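# Slot the loose parts bin into the shelf gap

## Task

Move the open-fronted bin that sits on the table into the empty slot in the shelf's row of bins. Its open side must face outward, matching its neighbours, and its parts must stay inside it. Because the board overhead sits low, tilting the bin may be needed. Slide it fully in so it ends up behind the shelf's front lip. The parts in the other bins must stay in their own bins.

## Robot and tools

Robot: two arms, left_arm and right_arm, each with a parallel gripper. The names are the robot's own sides, not image sides. left_arm is on +y.

Scene frame, used for all reported and commanded numbers: origin at table-top height (z = 0) straight above the centre of the robot's foot. +x points forward over the table, +z up, +y to the robot's left. The table top starts near x = +0.15 m and may sit at an angle to the robot. Each result gives end_effector_position (m) and end_effector_quat_wxyz per gripper. These can be off by a few cm, more at long reach. That position is the point between the finger pads, about 1 cm behind the tips. Fingers point along the gripper's +z and open and close along its y.

Row format, shared by execute_actions and move: one flat list of 14 numbers, each in [-1, 1], always covering both arms. Order: dx, dy, dz, rx, ry, rz, opening for left_arm, then the same seven for right_arm. dx..rz are offsets, not poses, measured from that arm's Hand target at the start of the action or move, along scene axes. 1.0 = 0.6 m of travel or 180 degrees. rx, ry, rz form one rotation vector, applied about the Hand target's position. A translation longer than 1.0 is scaled down along its direction. The opening is absolute, not an offset: +1 fully open (0.094 m), -1 closed. Sending 0 for an arm's six pose numbers re-commands its present Hand target. A 0 in the opening slot is a real command (half open), so repeat the current opening to keep a grip.

execute_actions(actions, cameras): actions is a list of actions. Each action is a table of up to 15 rows, one row per 1/30 s step. If fewer than 15 rows are given, the last row is held for the remaining steps. Every row counts from the action's starting Hand target, not from the previous row. Sending the same offset again moves the arm further. An empty list just returns state and images. cameras picks images: omitted, null or ["all"] gives all; [] gives none; an unknown name invalidates the call.

move(target, speed, blend, opening_speed, blocking, cameras): drives both grippers in straight lines. target is one 14-number row or a list of up to 15 rows. Every row is an offset from the same starting Hand targets, not from the previous target. speed: m/s per path, 0.002 to 4.3, default 0.25; turning is capped at twice that in rad/s. It can be one number or one per target. blend (m) rounds corners between listed targets. opening_speed (at least 0.2, scale units per second) ramps the fingers gradually. A whole move lasts at most 10 s. A changed opening on a later target is applied only after everything comes to rest there. blocking=false returns after about 0.5 s while the motion continues. The result adds a move: line giving the ending (done, off_target, moving, held, fault) and any limits (paced = pose clipped, held = steps withheld). done means at rest within 10 mm and 2 degrees. Neither done nor off_target tells you about contact. Paths ignore obstacles and the other arm. Faster moves lag, stray and hit harder.

wait(seconds 0 to 10): lets time pass while the arms hold their commands. stop(): brakes a running move. zoom_image(camera, region): camera is cam_head_left or cam_head_right. region is [x0, y0, x1, y1] in pixels, at most 504 x 504, on the latest full image. Both cameras are 896x504. finished_scene(scene): ends scene 1 or 2 for good. The goal must still hold after the robot lets go.

Controller behaviour: each step, the commanded orientation is limited to within 40 degrees of the measured one. Hand target in the result is the command after this clipping, and it is the base for the next offsets. Grippers often come to rest a cm or so short of it. Waiting does not fix that; the next command does, or add the missing distance. An arm blocked by an object keeps pushing until sent back past its gripper. Avoid paths near an arm's own base, and wrists near the waist axis, since these can flip the shoulder posture. The clearance check may hold commands that bring an arm close to the other's forearm. It does not stop gripper-on-gripper contact, and hard contact between arms can fail the scene.

Gripping: grip_measured uses the same -1..1 scale. With nothing held it reads up to about 2.7 mm wide. On a hard part it reads up to about 3 mm narrower than the part. Pads press at full force (about 50-64 N) once commanded some 0.05 below the touch reading. To release, command well above grip_measured.

Limits: joint ranges (rad) waist -2.880..2.880, shoulder 0..3.142, elbow 0..3.019 (straight 2.964), wrist pitch -1.693..1.571, wrist yaw -1.571..1.571, wrist roll -2.094..2.094. Joint torques follow joint order with offsets and noise; numbers 3 and 4 wrap at ±28 N m. Holding loads, stretched arms or pushing at unreachable poses heat motors. A MOTOR HOT line appears at 85 °C; at 100 °C the arm goes limp for 30-60 s or more.

Time: simulation keeps running while you think and write. Avoid dropping the bin or parts, releasing anything while it moves, fast impacts, hard shoves, and anything leaving the table. Something may occasionally nudge loose objects.

Each tool is called after ">>>" as name([rows], argument=value, ...), one row to a line, values as JSON.

## Session

>>> execute_actions(actions=[])

Scene clock: 0.00 s.
left_arm: end_effector_position=(+0.6913, +0.4815, +0.3037) grip_measured=+1.000 end_effector_quat_wxyz=(+0.173, +0.134, +0.975, +0.025) | right_arm: end_effector_position=(+0.6387, -0.3606, +0.2583) grip_measured=+1.000 end_effector_quat_wxyz=(+0.243, +0.020, +0.969, +0.029)
Joint positions: left_arm=[0.8 1.271 1.336 -0.661 -0.417 0.588 0.094] | right_arm=[-0.642 1.262 0.966 -0.204 0.465 -0.231 0.094]
Joint velocities: within noise
Joint torques (N m): no reading
Motor temperatures (°C): left_arm=[24 25 24 24 22 22 23] | right_arm=[23 23 23 24 22 21 24]
Heat: left arm: hottest shoulder 25 °C; right arm: hottest wrist pitch 24 °C.
Hand target: left_arm +0.7005, +0.4880, +0.3155; +0.187, +0.128, +0.974, +0.029 | right_arm +0.6478, -0.3646, +0.2643; +0.252, +0.025, +0.967, +0.028
Tool commands: left_gripper/opening=+1.0 right_gripper/opening=+1.0

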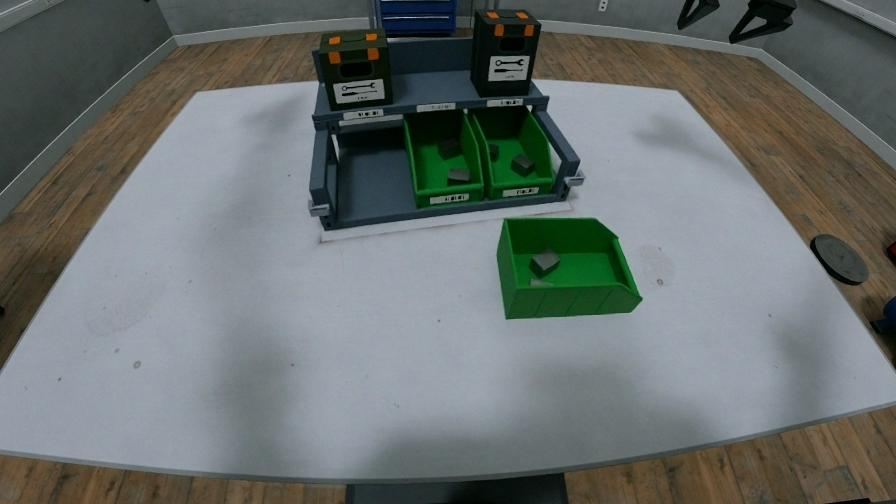

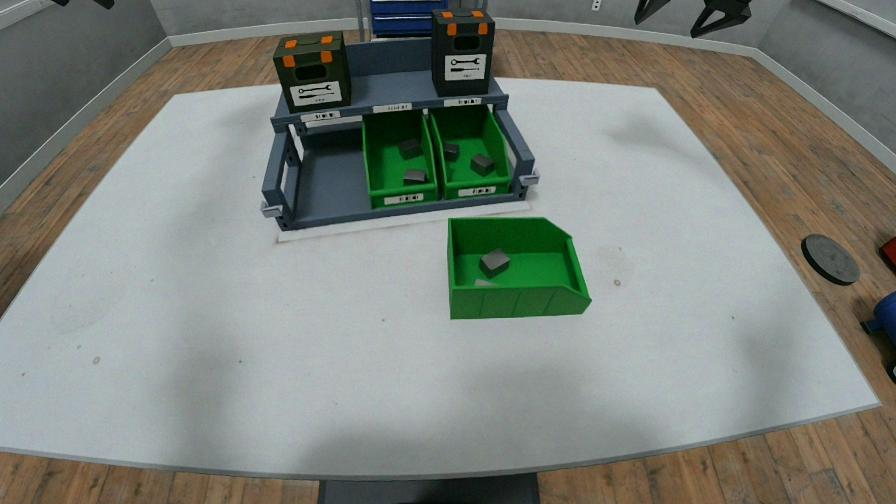

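>>> zoom_image(camera="cam_head_left", region=[290, 0, 670, 330])

>>> zoom_image(camera="cam_head_right", region=[240, 0, 620, 330])

Scaled by 1.326 from the camera's 896x504 image, which has a finer 1280x720 frame.

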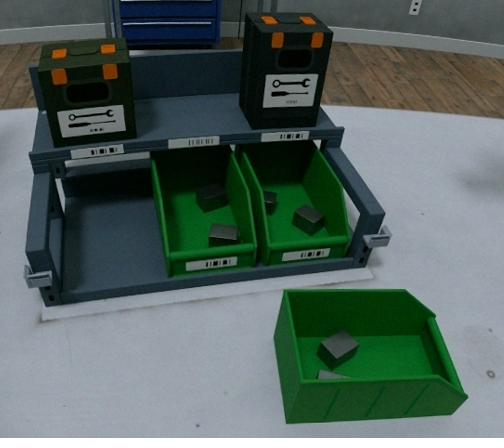

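Scaled by 1.326 from the camera's 896x504 image, which has a finer 1280x720 frame.

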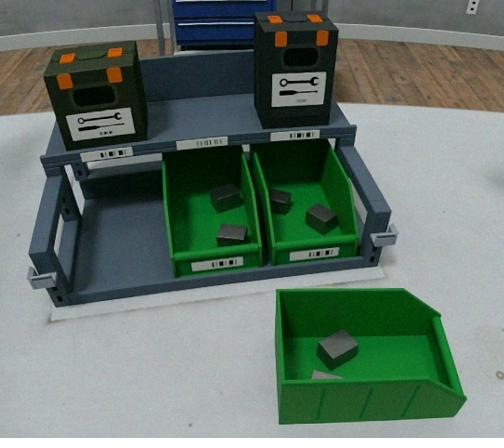

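>>> move(target=[-0.334, -0.313, -0.19, -0.0186, 0.120, 0.082, 1.0, -0.246, 0.0, -0.107, -0.018, 0.162, 0.016, 1.0], speed=0.3)

Scene clock: 41.73 s.
left_arm: end_effector_position=(+0.4937, +0.3053, +0.1937) grip_measured=+1.000 end_effector_quat_wxyz=(-0.012, +0.004, +1.000, +0.004) | right_arm: end_effector_position=(+0.5048, -0.3597, +0.2075) grip_measured=+1.000 end_effector_quat_wxyz=(+0.014, -0.008, +1.000, +0.004)
Joint positions: left_arm=[0.566 1.38 0.904 -0.66 -0.621 -0.104 0.094] | right_arm=[-0.669 1.261 0.891 -0.641 0.558 -0.049 0.094]
Joint velocities: within noise
Joint torques (N m): left_arm=[-8.29 -10.29 4.51 0.29 -0.11 -0.22] | right_arm=[5.71 -10.58 5.48 0.05 0.11 0.15]
Motor temperatures (°C): left_arm=[24 28 27 24 22 22 23] | right_arm=[23 23 26 24 22 21 24]
Heat: left arm: hottest shoulder 28 °C; right arm: hottest elbow 26 °C.
Hand target: left_arm +0.5000, +0.3003, +0.2015; -0.001, +0.000, +1.000, +0.000 | right_arm +0.5000, -0.3645, +0.1999; +0.000, +0.000, +1.000, -0.001
Off the commanded pose: left_arm 0.011 m, 2 deg | right_arm 0.010 m, 2 deg.
move: off_target (left_arm)

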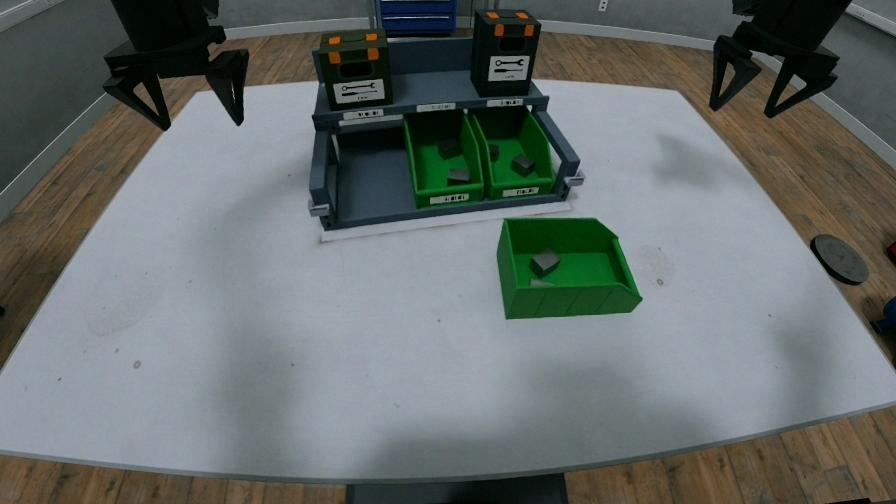

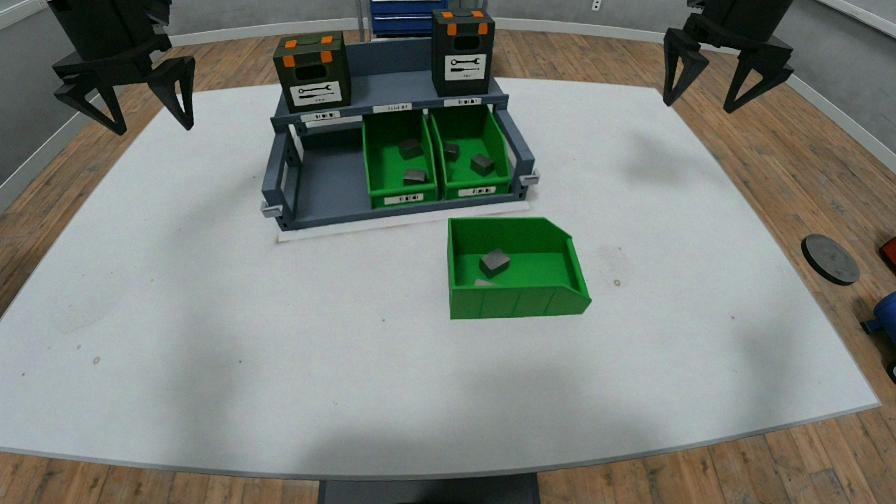

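>>> move(target=[-0.1, 0.0, -0.25, 0, 0, 0, -0.8, -0.1, 0.0, -0.25, 0, 0, 0, -0.8], speed=0.3)

Scene clock: 52.73 s.
left_arm: end_effector_position=(+0.4347, +0.2937, +0.0502) grip_measured=-0.798 end_effector_quat_wxyz=(-0.008, +0.004, +1.000, -0.002) | right_arm: end_effector_position=(+0.4354, -0.3582, +0.0501) grip_measured=-0.798 end_effector_quat_wxyz=(-0.007, +0.000, +1.000, +0.003)
Joint positions: left_arm=[0.744 1.67 0.752 -0.106 -0.524 0.089 0.01] | right_arm=[-0.886 1.574 0.737 -0.122 0.445 -0.215 0.01]
Joint velocities: within noise
Joint torques (N m): left_arm=[-5.71 -10.93 1.25 0.62 0.07 0] | right_arm=[5.48 -12.69 1.46 1.09 -0.06 -0.2]
Motor temperatures (°C): left_arm=[25 27 26 24 22 22 23] | right_arm=[23 23 25 24 22 21 24]
Heat: left arm: hottest shoulder 27 °C; right arm: hottest elbow 25 °C.
Hand target: left_arm +0.4400, +0.3001, +0.0515; -0.001, +0.000, +1.000, +0.000 | right_arm +0.4401, -0.3645, +0.0500; +0.000, +0.000, +1.000, -0.001
Off the commanded pose: left_arm 0.009 m, 1 deg | right_arm 0.008 m, 1 deg.
move: done

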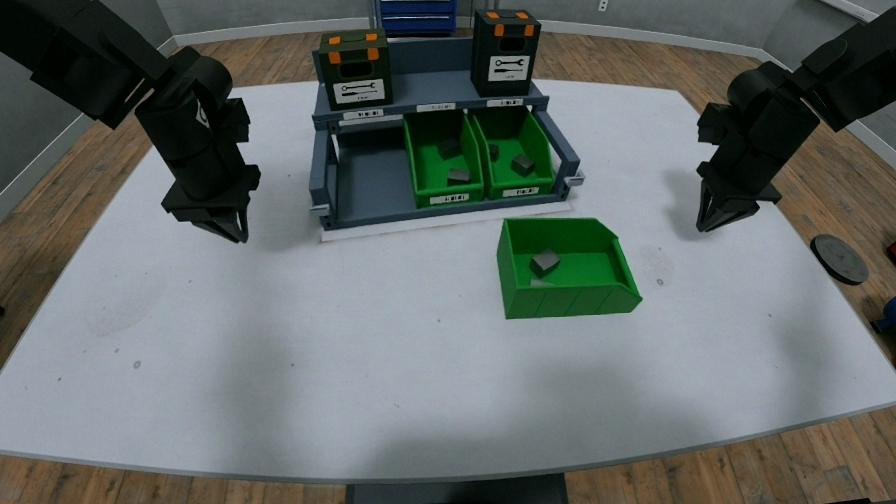

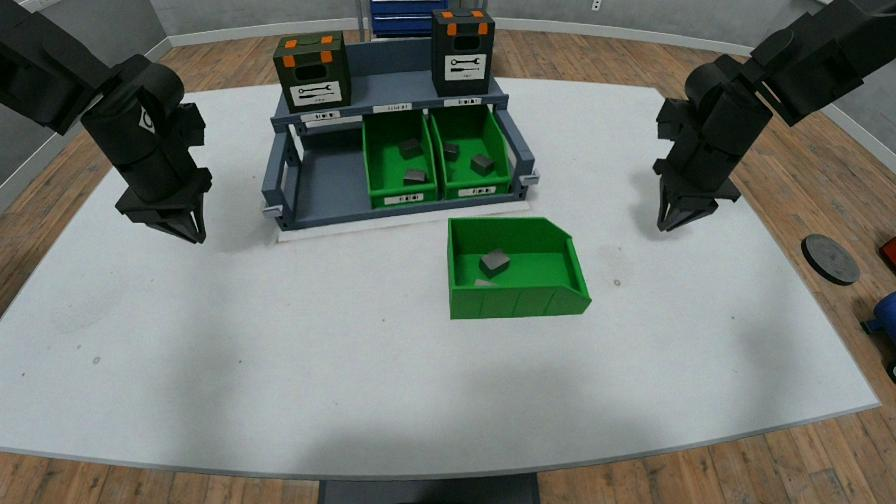

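>>> move(target=[0.3, 0.08, -0.02, 0, 0, 0, -0.8, -0.2667, 0.2, -0.02, 0, 0, 0, -0.8], speed=0.3)

Scene clock: 82.83 s.
left_arm: end_effector_position=(+0.6169, +0.3368, +0.0444) grip_measured=-0.798 end_effector_quat_wxyz=(+0.003, +0.002, +1.000, -0.004) | right_arm: end_effector_position=(+0.2803, -0.2472, +0.0349) grip_measured=-0.798 end_effector_quat_wxyz=(-0.005, -0.006, +1.000, -0.002)
Joint positions: left_arm=[0.793 1.791 1.286 -0.471 -0.492 0.144 0.01] | right_arm=[-0.664 1.895 0.422 0.414 0.574 -0.014 0.01]
Joint velocities: within noise
Joint torques (N m): left_arm=[-7.12 -13.92 4.85 -0.24 0.07 0] | right_arm=[8 -8.94 -3.48 0.87 0.14 0.12]
Motor temperatures (°C): left_arm=[25 28 25 24 22 22 23] | right_arm=[23 24 24 23 22 21 24]
Heat: left arm: hottest shoulder 28 °C; right arm: hottest shoulder 24 °C.
Hand target: left_arm +0.6200, +0.3481, +0.0395; -0.001, +0.000, +1.000, +0.000 | right_arm +0.2802, -0.2445, +0.0380; +0.000, +0.000, +1.000, +0.000
Off the commanded pose: left_arm 0.013 m, 1 deg | right_arm 0.004 m, 1 deg.
move: off_target (left_arm)

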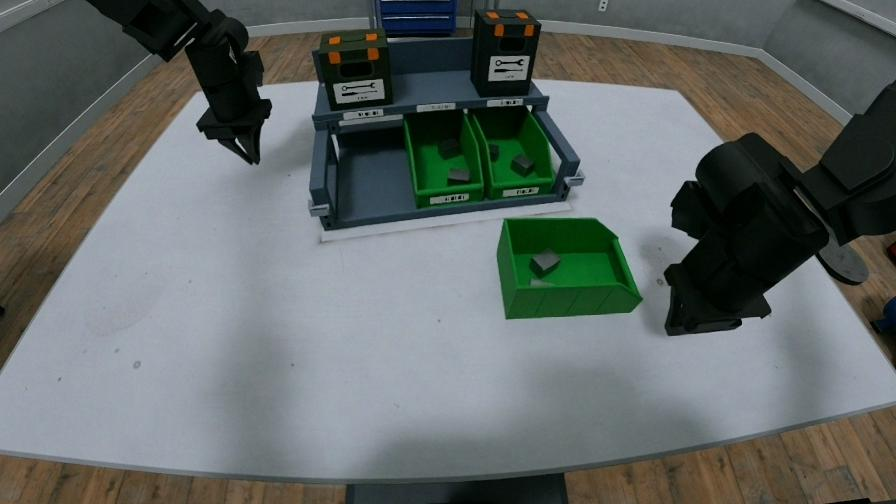

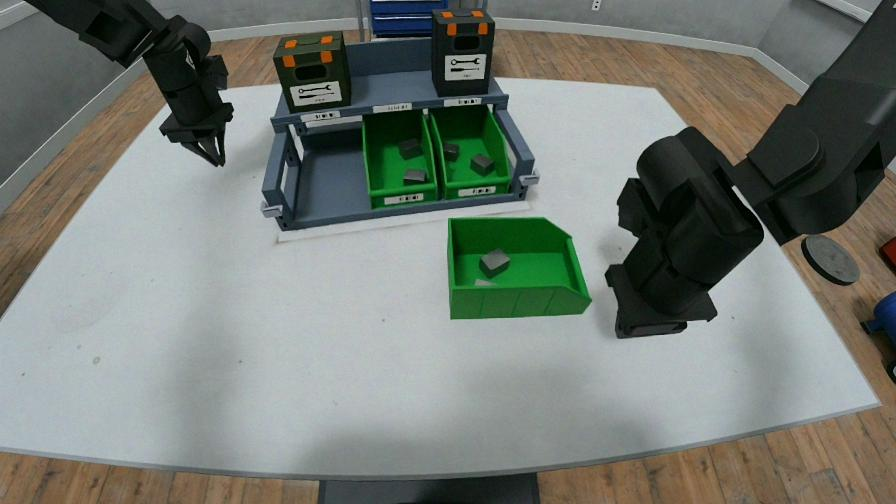

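>>> zoom_image(camera="cam_head_left", region=[480, 190, 660, 340])

>>> zoom_image(camera="cam_head_right", region=[430, 190, 610, 340])

>>> zoom_image(camera="cam_head_left", region=[300, 90, 600, 250])

>>> zoom_image(camera="cam_head_right", region=[250, 90, 550, 250])

Scaled by 2.800 from the camera's 896x504 image, which has a finer 1280x720 frame.

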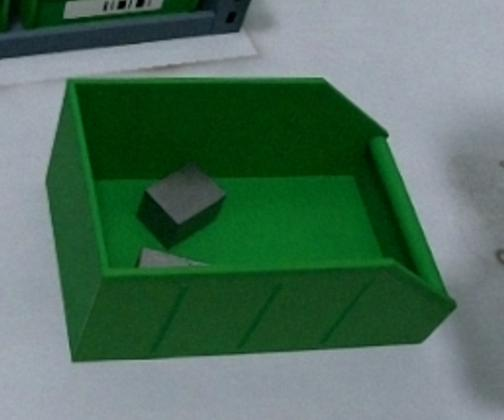

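Scaled by 2.800 from the camera's 896x504 image, which has a finer 1280x720 frame.

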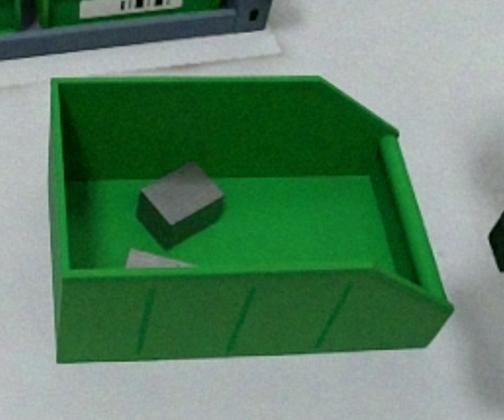

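Scaled by 1.680 from the camera's 896x504 image, which has a finer 1280x720 frame.

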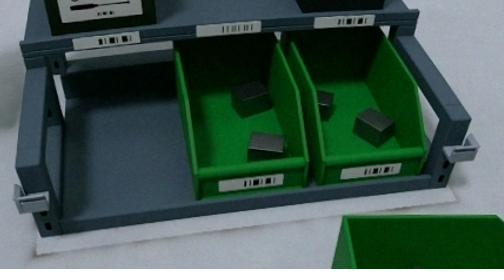

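Scaled by 1.680 from the camera's 896x504 image, which has a finer 1280x720 frame.

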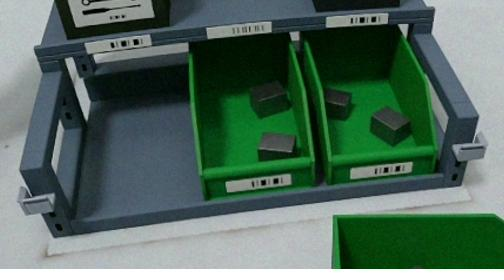

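>>> zoom_image(camera="cam_head_left", region=[300, 170, 440, 250])

>>> zoom_image(camera="cam_head_left", region=[440, 80, 600, 220])

>>> zoom_image(camera="cam_head_left", region=[300, 80, 440, 180])

Scaled by 3.600 from the camera's 896x504 image, which has a finer 1280x720 frame.

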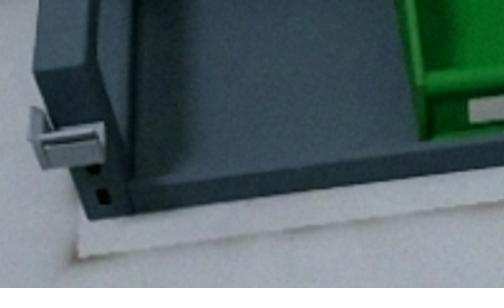

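Scaled by 3.150 from the camera's 896x504 image, which has a finer 1280x720 frame.

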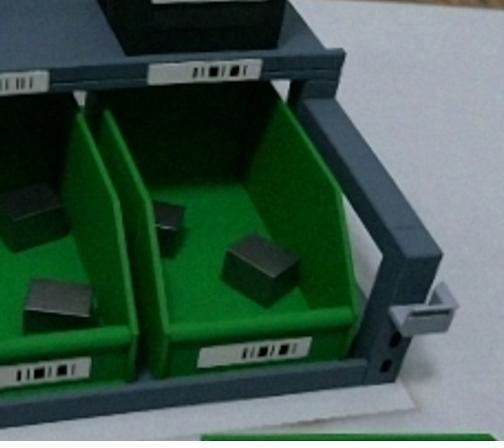

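Scaled by 3.600 from the camera's 896x504 image, which has a finer 1280x720 frame.

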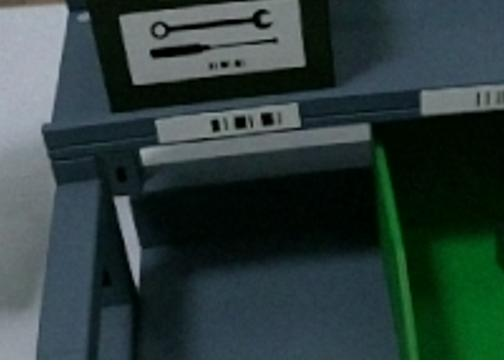

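>>> move([
  [-0.25, 0.0, 0.30, 0, 0, 0, -0.8, 0.0, -0.18, 0.15, 0, 0, 0, -0.8],
  [-0.45, -0.41, 0.35, 0, 0, 0.5, 1.0, 0.0, -0.2, 0.15, 0, 0, 0, -0.8],
], speed=0.3)

Scene clock: 469.67 s.
left_arm: end_effector_position=(+0.3530, +0.1091, +0.2431) grip_measured=+0.998 end_effector_quat_wxyz=(+0.022, +0.644, -0.762, +0.067) | right_arm: end_effector_position=(+0.2824, -0.3595, +0.1278) grip_measured=-0.798 end_effector_quat_wxyz=(+0.004, +0.002, +1.000, +0.002)
Joint positions: left_arm=[0.021 1.548 0.695 -0.529 -0.69 -2.073 0.094] | right_arm=[-0.879 1.174 0.26 -0.024 0.446 -0.215 0.01]
Joint velocities: within noise
Joint torques (N m): left_arm=[-9.93 -6.48 3.85 0.75 -0.08 -0.18] | right_arm=[2.73 -8.12 0.53 -0.2 -0.01 -0.14]
Motor temperatures (°C): left_arm=[25 30 26 24 22 22 23] | right_arm=[24 24 24 23 22 21 24]
Heat: left arm: hottest shoulder 30 °C; right arm: hottest waist 24 °C.
Hand target: left_arm +0.3501, +0.1022, +0.2494; +0.000, -0.707, +0.707, +0.000 | right_arm +0.2801, -0.3646, +0.1280; +0.000, +0.000, +1.000, -0.001
Off the commanded pose: left_arm 0.010 m, 13 deg | right_arm 0.005 m, 1 deg.
joint sent to its limit (left arm) — joint 6 (wrist roll), lower limit. The joint targets are off in orientation, not in position.
move: off_target (left_arm); target 2's new opening was sent with left_arm's hand 0.010 m and 13 deg from that target

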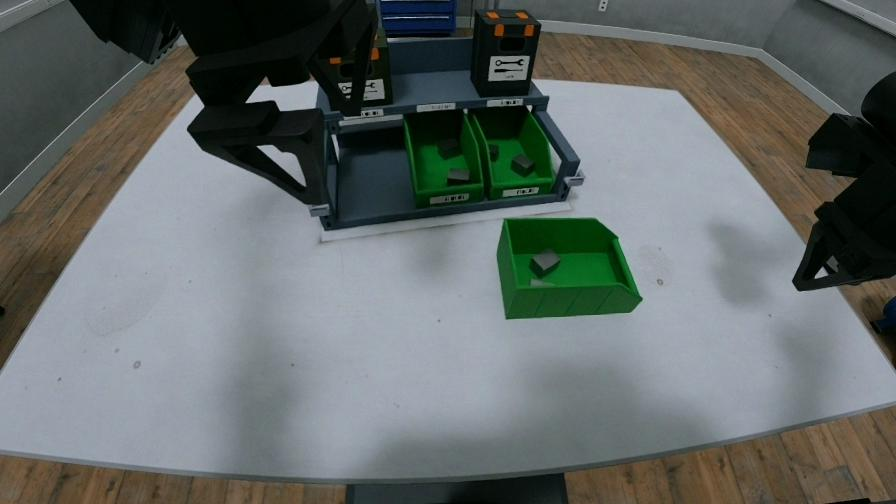

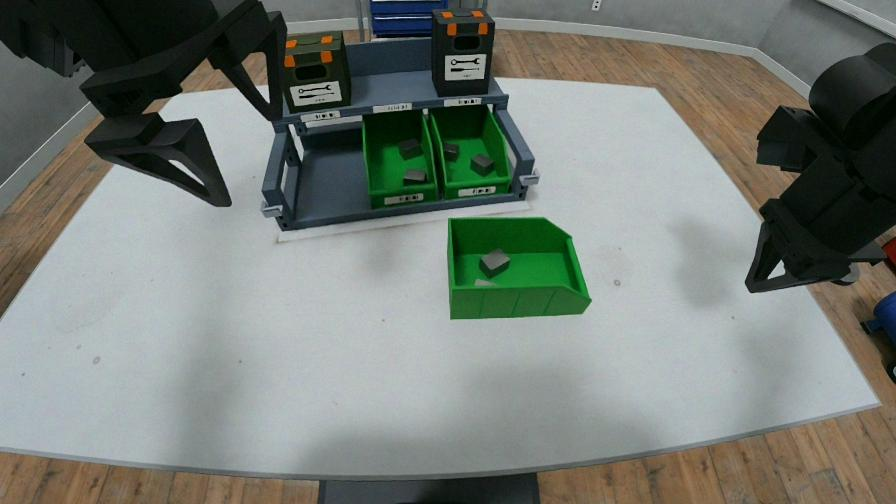

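>>> move([
  [-0.0835, 0.413, -0.08, 0, 0, -0.5, 1.0, 0.0, 0.0, 0.12, 0, 0, 0, 1.0],
  [-0.0835, 0.413, -0.08, 0, 0, -0.5, 1.0, 0.25, 0.333, 0.12, 0, 0, 0.5, 1.0],
], speed=0.3)

Scene clock: 505.07 s.
left_arm: end_effector_position=(+0.3007, +0.3458, +0.2028) grip_measured=+0.998 end_effector_quat_wxyz=(-0.002, +0.005, +1.000, -0.003) | right_arm: end_effector_position=(+0.4243, -0.1737, +0.1947) grip_measured=+0.998 end_effector_quat_wxyz=(-0.006, -0.696, +0.718, +0.000)
Joint positions: left_arm=[0.638 0.903 0.343 -0.508 -0.576 -0.011 0.094] | right_arm=[-0.266 1.575 0.822 -0.59 0.725 -1.079 0.094]
Joint velocities: within noise
Joint torques (N m): left_arm=[-0.03 -4.66 3.25 0.61 0.07 0] | right_arm=[10.87 -9.05 5.57 -0.18 0.04 -0.11]
Motor temperatures (°C): left_arm=[25 28 26 24 22 22 23] | right_arm=[23 24 24 23 22 21 24]
Heat: left arm: hottest shoulder 28 °C; right arm: hottest shoulder 24 °C.
Hand target: left_arm +0.3000, +0.3501, +0.2014; +0.000, +0.000, +1.000, +0.000 | right_arm +0.4301, -0.1647, +0.2001; -0.001, +0.707, -0.707, +0.000
Off the commanded pose: left_arm 0.004 m, 1 deg | right_arm 0.012 m, 2 deg.
move: off_target (right_arm)

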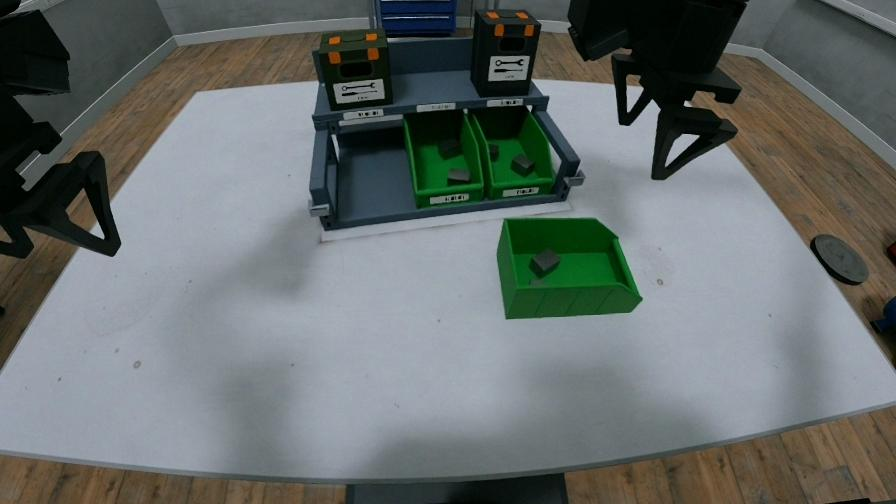

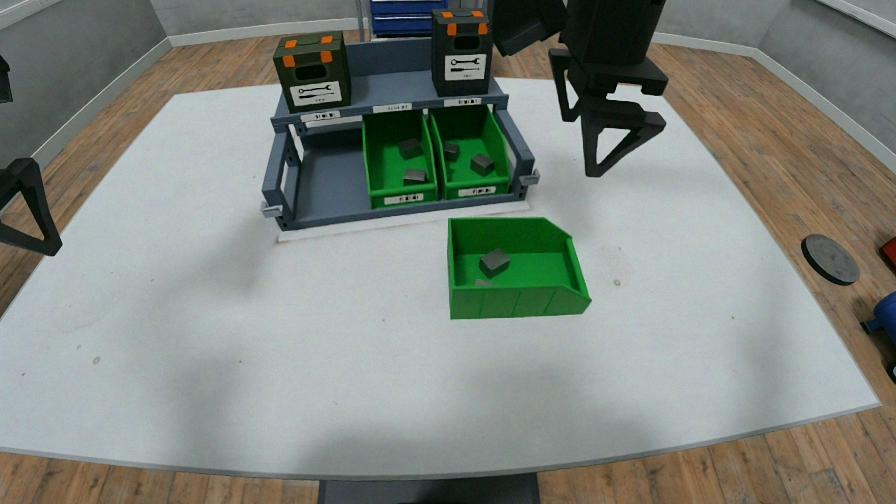

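>>> move(target=[0, 0, 0, 0, 0, 0, 1.0, 0.0375, 0.044, -0.142, 0, 0, 0, 1.0], speed=0.15)

>>> zoom_image(camera="cam_head_left", region=[480, 100, 700, 330])

>>> zoom_image(camera="cam_head_right", region=[420, 100, 640, 330])

Scene clock: 553.47 s.
left_arm: end_effector_position=(+0.3007, +0.3457, +0.2028) grip_measured=+0.998 end_effector_quat_wxyz=(-0.002, +0.005, +1.000, -0.003) | right_arm: end_effector_position=(+0.4423, -0.1355, +0.1200) grip_measured=+0.998 end_effector_quat_wxyz=(-0.002, -0.711, +0.703, +0.002)
Joint positions: left_arm=[0.638 0.903 0.343 -0.508 -0.576 -0.011 0.094] | right_arm=[-0.336 1.809 0.91 -0.38 0.7 -1.213 0.094]
Joint velocities: within noise
Joint torques (N m): left_arm=[-0.09 -4.66 3.22 0.61 0.06 -0.01] | right_arm=[9.93 -11.22 4.33 0.81 -0.09 -0.2]
Motor temperatures (°C): left_arm=[25 27 25 24 22 22 23] | right_arm=[24 23 25 23 22 21 24]
Heat: left arm: hottest shoulder 27 °C; right arm: hottest elbow 25 °C.
Hand target: left_arm +0.3000, +0.3500, +0.2014; +0.000, +0.000, +1.000, +0.000 | right_arm +0.4528, -0.1383, +0.1149; -0.001, +0.707, -0.707, +0.000
Off the commanded pose: left_arm 0.005 m, 1 deg | right_arm 0.012 m, 1 deg.
move: off_target (right_arm)

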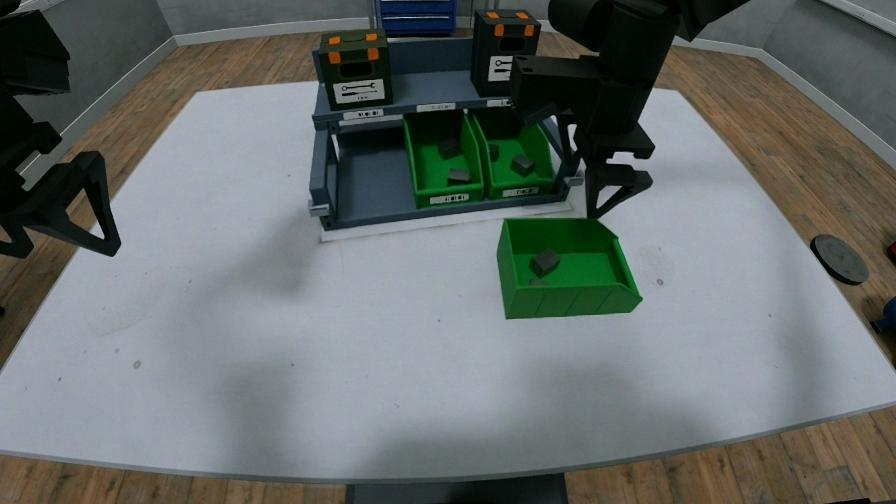

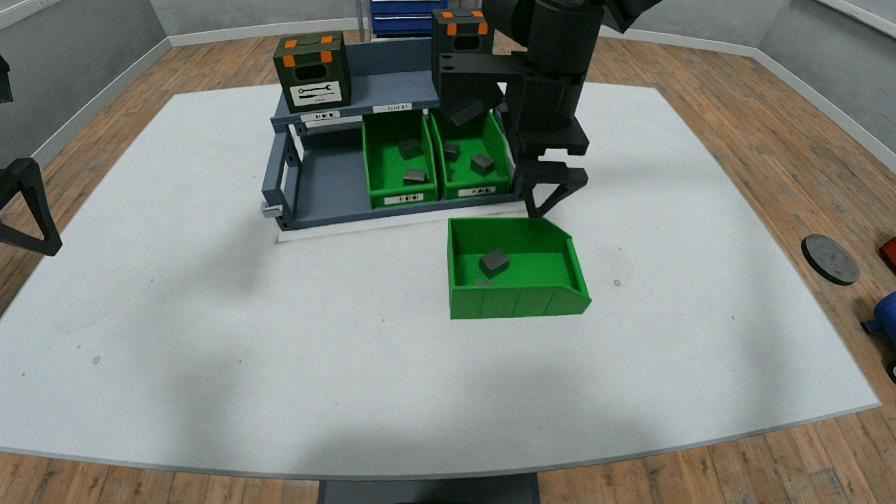

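Scaled by 2.191 from the camera's 896x504 image, which has a finer 1280x720 frame.

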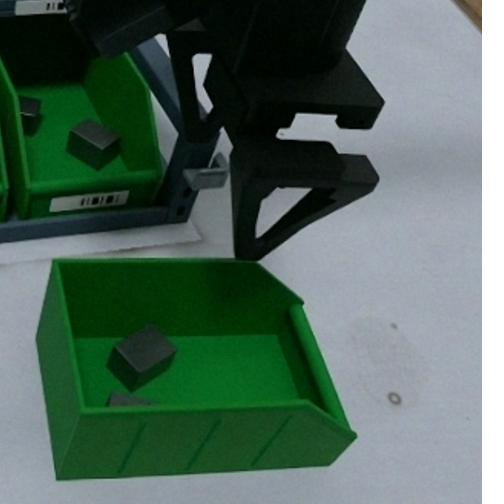

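Scaled by 2.191 from the camera's 896x504 image, which has a finer 1280x720 frame.

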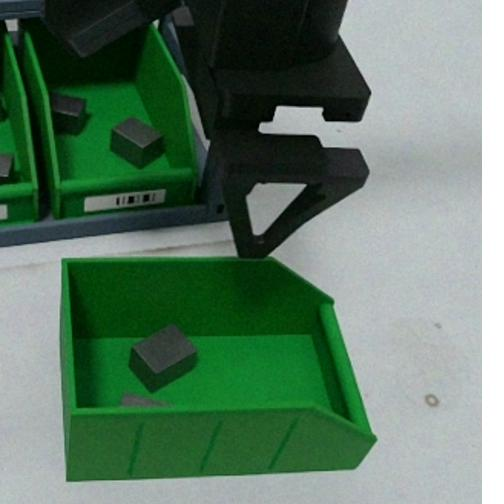

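>>> move([
  [0, 0, 0, 0, 0, 0, 1.0, 0.0, -0.021, 0, 0, 0, 0, 1.0],
  [0, 0, 0, 0, 0, 0, 1.0, 0.0, -0.021, -0.125, 0, 0, 0, 1.0],
], speed=0.1)

>>> zoom_image(camera="cam_head_left", region=[480, 100, 700, 330])

>>> zoom_image(camera="cam_head_right", region=[420, 100, 640, 330])

Scene clock: 577.00 s.
left_arm: end_effector_position=(+0.3007, +0.3457, +0.2028) grip_measured=+0.998 end_effector_quat_wxyz=(-0.002, +0.005, +1.000, -0.003) | right_arm: end_effector_position=(+0.4469, -0.1462, +0.0473) grip_measured=+0.998 end_effector_quat_wxyz=(+0.001, -0.709, +0.705, +0.002)
Joint positions: left_arm=[0.638 0.903 0.343 -0.508 -0.576 -0.01 0.094] | right_arm=[-0.46 1.941 0.93 -0.166 0.655 -1.362 0.094]
Joint velocities: within noise
Joint torques (N m): left_arm=[-0.03 -4.66 3.25 0.62 0.07 -0.01] | right_arm=[9.7 -12.1 2.58 0.68 -0.13 -0.1]
Motor temperatures (°C): left_arm=[25 27 25 24 22 22 23] | right_arm=[24 24 25 23 22 21 24]
Heat: left arm: hottest shoulder 27 °C; right arm: hottest elbow 25 °C.
Hand target: left_arm +0.3000, +0.3500, +0.2014; +0.000, +0.000, +1.000, +0.000 | right_arm +0.4526, -0.1510, +0.0398; -0.001, +0.707, -0.707, +0.000
Off the commanded pose: left_arm 0.005 m, 1 deg | right_arm 0.011 m, 0 deg.
move: off_target (right_arm)

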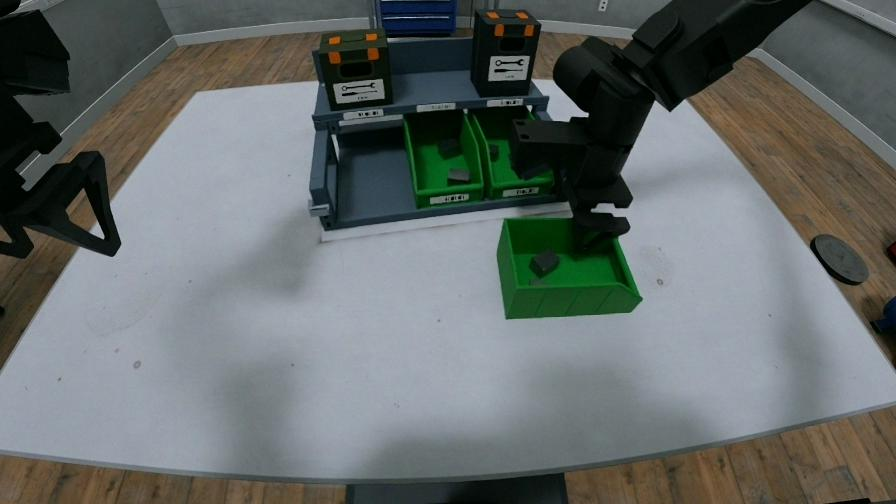

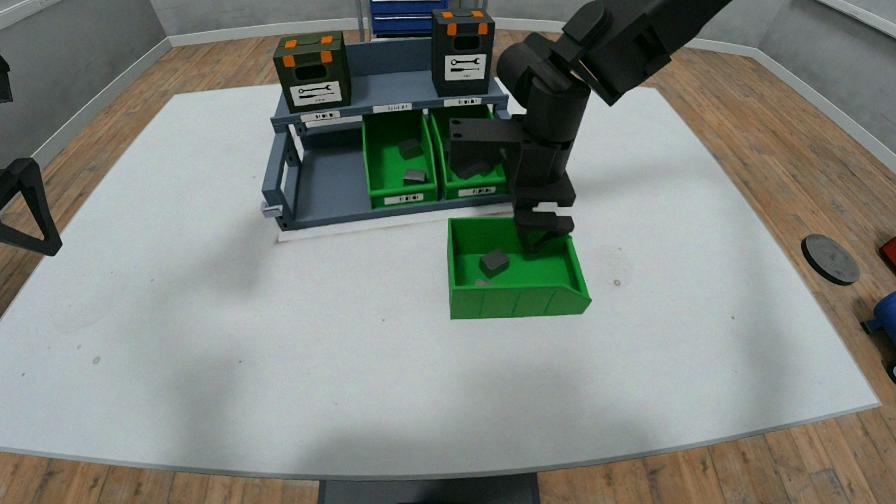

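Scaled by 2.191 from the camera's 896x504 image, which has a finer 1280x720 frame.

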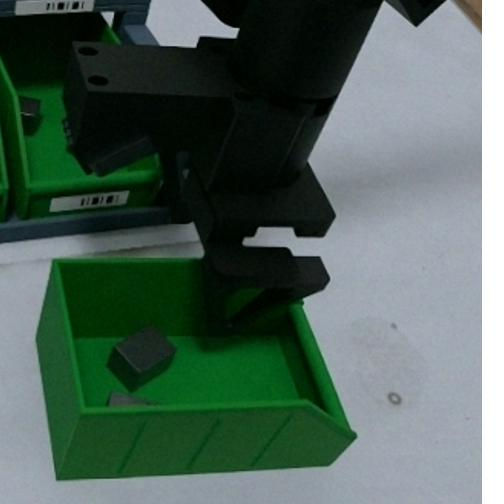

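Scaled by 2.191 from the camera's 896x504 image, which has a finer 1280x720 frame.

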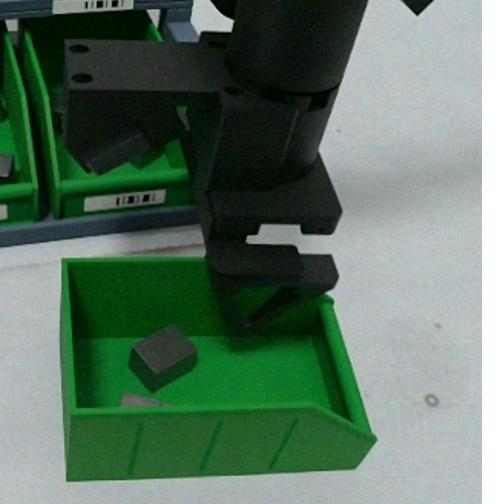

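>>> zoom_image(camera="cam_head_left", region=[540, 200, 650, 310])

>>> zoom_image(camera="cam_head_right", region=[490, 200, 600, 310])

Scaled by 4.582 from the camera's 896x504 image, which has a finer 1280x720 frame.

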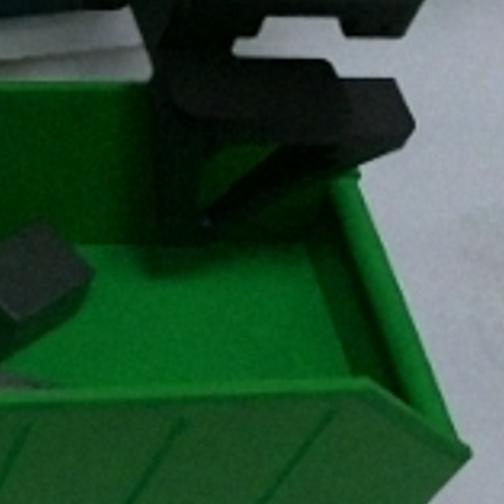

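Scaled by 4.582 from the camera's 896x504 image, which has a finer 1280x720 frame.

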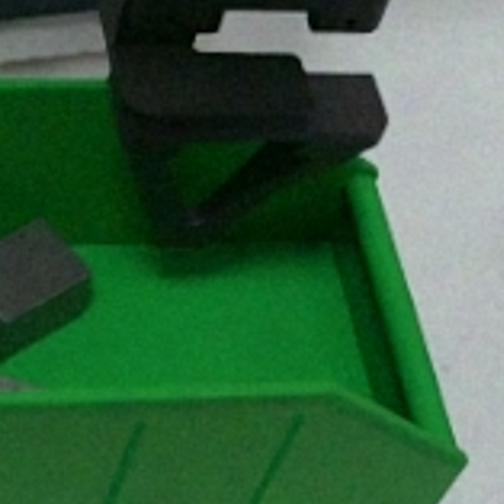

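>>> move(target=[0, 0, 0, 0, 0, 0, 1.0, 0.0, 0, 0, 0, 0, 0, -0.9], opening_speed=0.6)

>>> zoom_image(camera="cam_head_left", region=[480, 170, 660, 330])

Scene clock: 617.50 s.
left_arm: end_effector_position=(+0.3007, +0.3457, +0.2028) grip_measured=+0.998 end_effector_quat_wxyz=(-0.002, +0.005, +1.000, -0.003) | right_arm: end_effector_position=(+0.4469, -0.1456, +0.0473) grip_measured=-0.896 end_effector_quat_wxyz=(+0.002, -0.712, +0.702, +0.004)
Joint positions: left_arm=[0.638 0.903 0.343 -0.508 -0.576 -0.01 0.094] | right_arm=[-0.46 1.941 0.93 -0.166 0.652 -1.371 0.005]
Joint velocities: within noise
Joint torques (N m): left_arm=[-0.03 -4.66 3.23 0.61 0.07 -0.01] | right_arm=[9.76 -11.93 2.63 0.75 0.07 -0.08]
Motor temperatures (°C): left_arm=[24 27 25 24 22 22 23] | right_arm=[24 24 24 23 22 21 24]
Heat: left arm: hottest shoulder 27 °C; right arm: hottest waist 24 °C.
Hand target: left_arm +0.3000, +0.3500, +0.2014; +0.000, +0.000, +1.000, +0.000 | right_arm +0.4526, -0.1510, +0.0398; -0.001, +0.707, -0.707, +0.000
Off the commanded pose: left_arm 0.005 m, 1 deg | right_arm 0.011 m, 1 deg.
move: off_target (right_arm)

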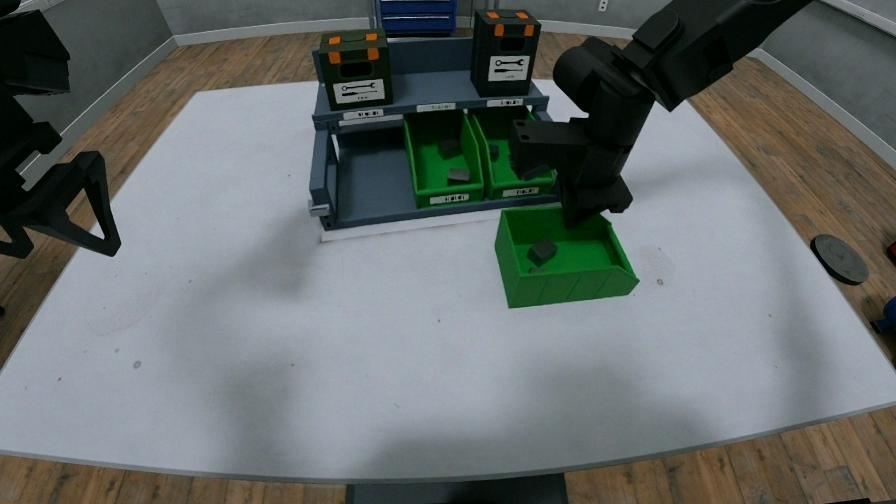

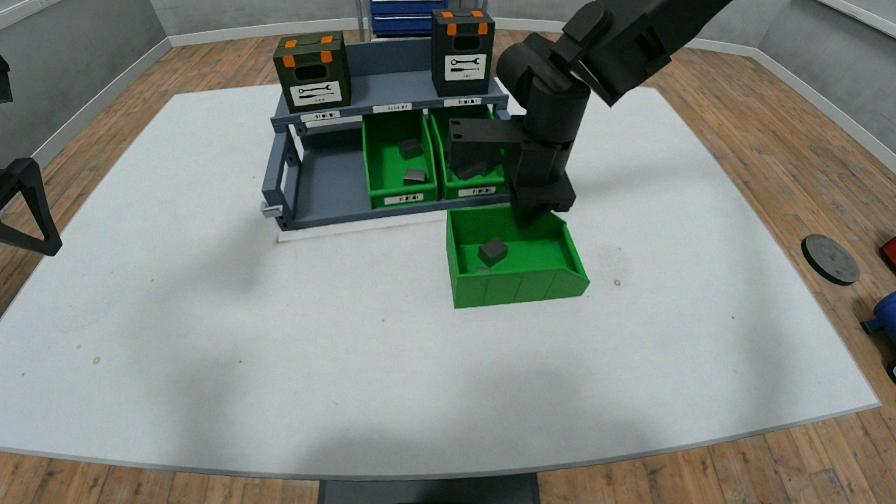

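Scaled by 2.800 from the camera's 896x504 image, which has a finer 1280x720 frame.

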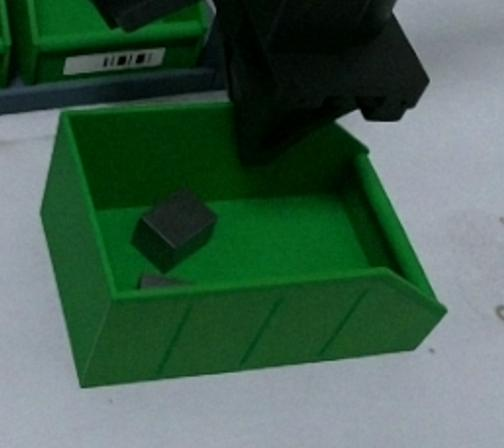

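>>> move(target=[0, 0, 0, 0, 0, 0, 1.0, 0.0, 0, 0, 0, 0, 0, -1.0], opening_speed=0.3, cameras=[])

Scene clock: 644.00 s.
left_arm: end_effector_position=(+0.3007, +0.3457, +0.2028) grip_measured=+0.998 end_effector_quat_wxyz=(-0.002, +0.005, +1.000, -0.003) | right_arm: end_effector_position=(+0.4469, -0.1458, +0.0473) grip_measured=-0.950 end_effector_quat_wxyz=(+0.002, -0.713, +0.701, +0.003)
Joint positions: left_arm=[0.638 0.903 0.343 -0.508 -0.576 -0.01 0.094] | right_arm=[-0.46 1.941 0.93 -0.166 0.652 -1.374 0.002]
Joint velocities: within noise
Joint torques (N m): left_arm=[-0.03 -4.6 3.23 0.59 0.07 -0.01] | right_arm=[10.11 -11.46 2.35 0.96 0 -0.05]
Motor temperatures (°C): left_arm=[24 27 25 24 22 22 23] | right_arm=[24 24 24 23 22 21 24]
Heat: left arm: hottest shoulder 27 °C; right arm: hottest waist 24 °C.
Hand target: left_arm +0.3000, +0.3500, +0.2014; +0.000, +0.000, +1.000, +0.000 | right_arm +0.4526, -0.1510, +0.0398; -0.001, +0.707, -0.707, +0.000
Off the commanded pose: left_arm 0.005 m, 1 deg | right_arm 0.011 m, 1 deg.
move: off_target (right_arm)
No camera images: "cameras" was empty.

>>> move(target=[0, 0, 0, 0, 0, 0, 1.0, 0.0, 0, 0.075, 0, 0, 0, -1.0], speed=0.05)

>>> zoom_image(camera="cam_head_left", region=[480, 170, 660, 330])

Scene clock: 649.07 s.
left_arm: end_effector_position=(+0.3007, +0.3457, +0.2028) grip_measured=+0.998 end_effector_quat_wxyz=(-0.002, +0.005, +1.000, -0.003) | right_arm: end_effector_position=(+0.4483, -0.1631, +0.0670) grip_measured=-0.950 end_effector_quat_wxyz=(-0.015, -0.704, +0.710, -0.001)
Joint positions: left_arm=[0.638 0.903 0.343 -0.508 -0.576 -0.01 0.094] | right_arm=[-0.456 1.876 0.918 -0.252 0.679 -1.324 0.002]
Joint velocities: within noise
Joint torques (N m): left_arm=[-0.03 -4.66 3.23 0.61 0.07 -0.01] | right_arm=[13.33 -15.03 1.69 -0.47 -0.14 0.14]
Motor temperatures (°C): left_arm=[24 27 25 24 22 22 23] | right_arm=[24 24 24 23 22 21 24]
Heat: left arm: hottest shoulder 27 °C; right arm: hottest waist 24 °C.
Hand target: left_arm +0.3000, +0.3500, +0.2014; +0.000, +0.000, +1.000, +0.000 | right_arm +0.4525, -0.1509, +0.0848; -0.001, +0.707, -0.707, +0.000
Off the commanded pose: left_arm 0.005 m, 1 deg | right_arm 0.022 m, 2 deg.
move: off_target (right_arm)

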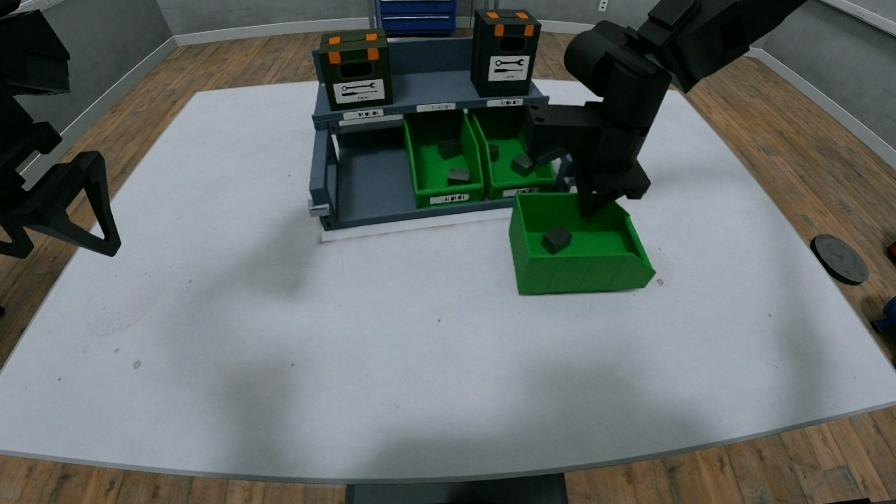

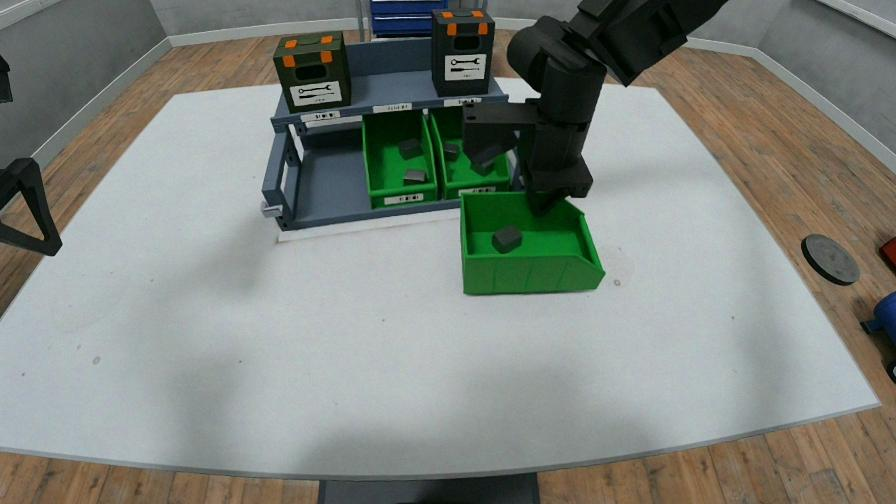

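Scaled by 2.800 from the camera's 896x504 image, which has a finer 1280x720 frame.

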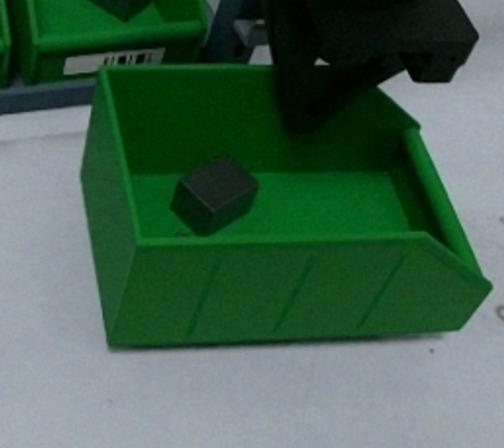

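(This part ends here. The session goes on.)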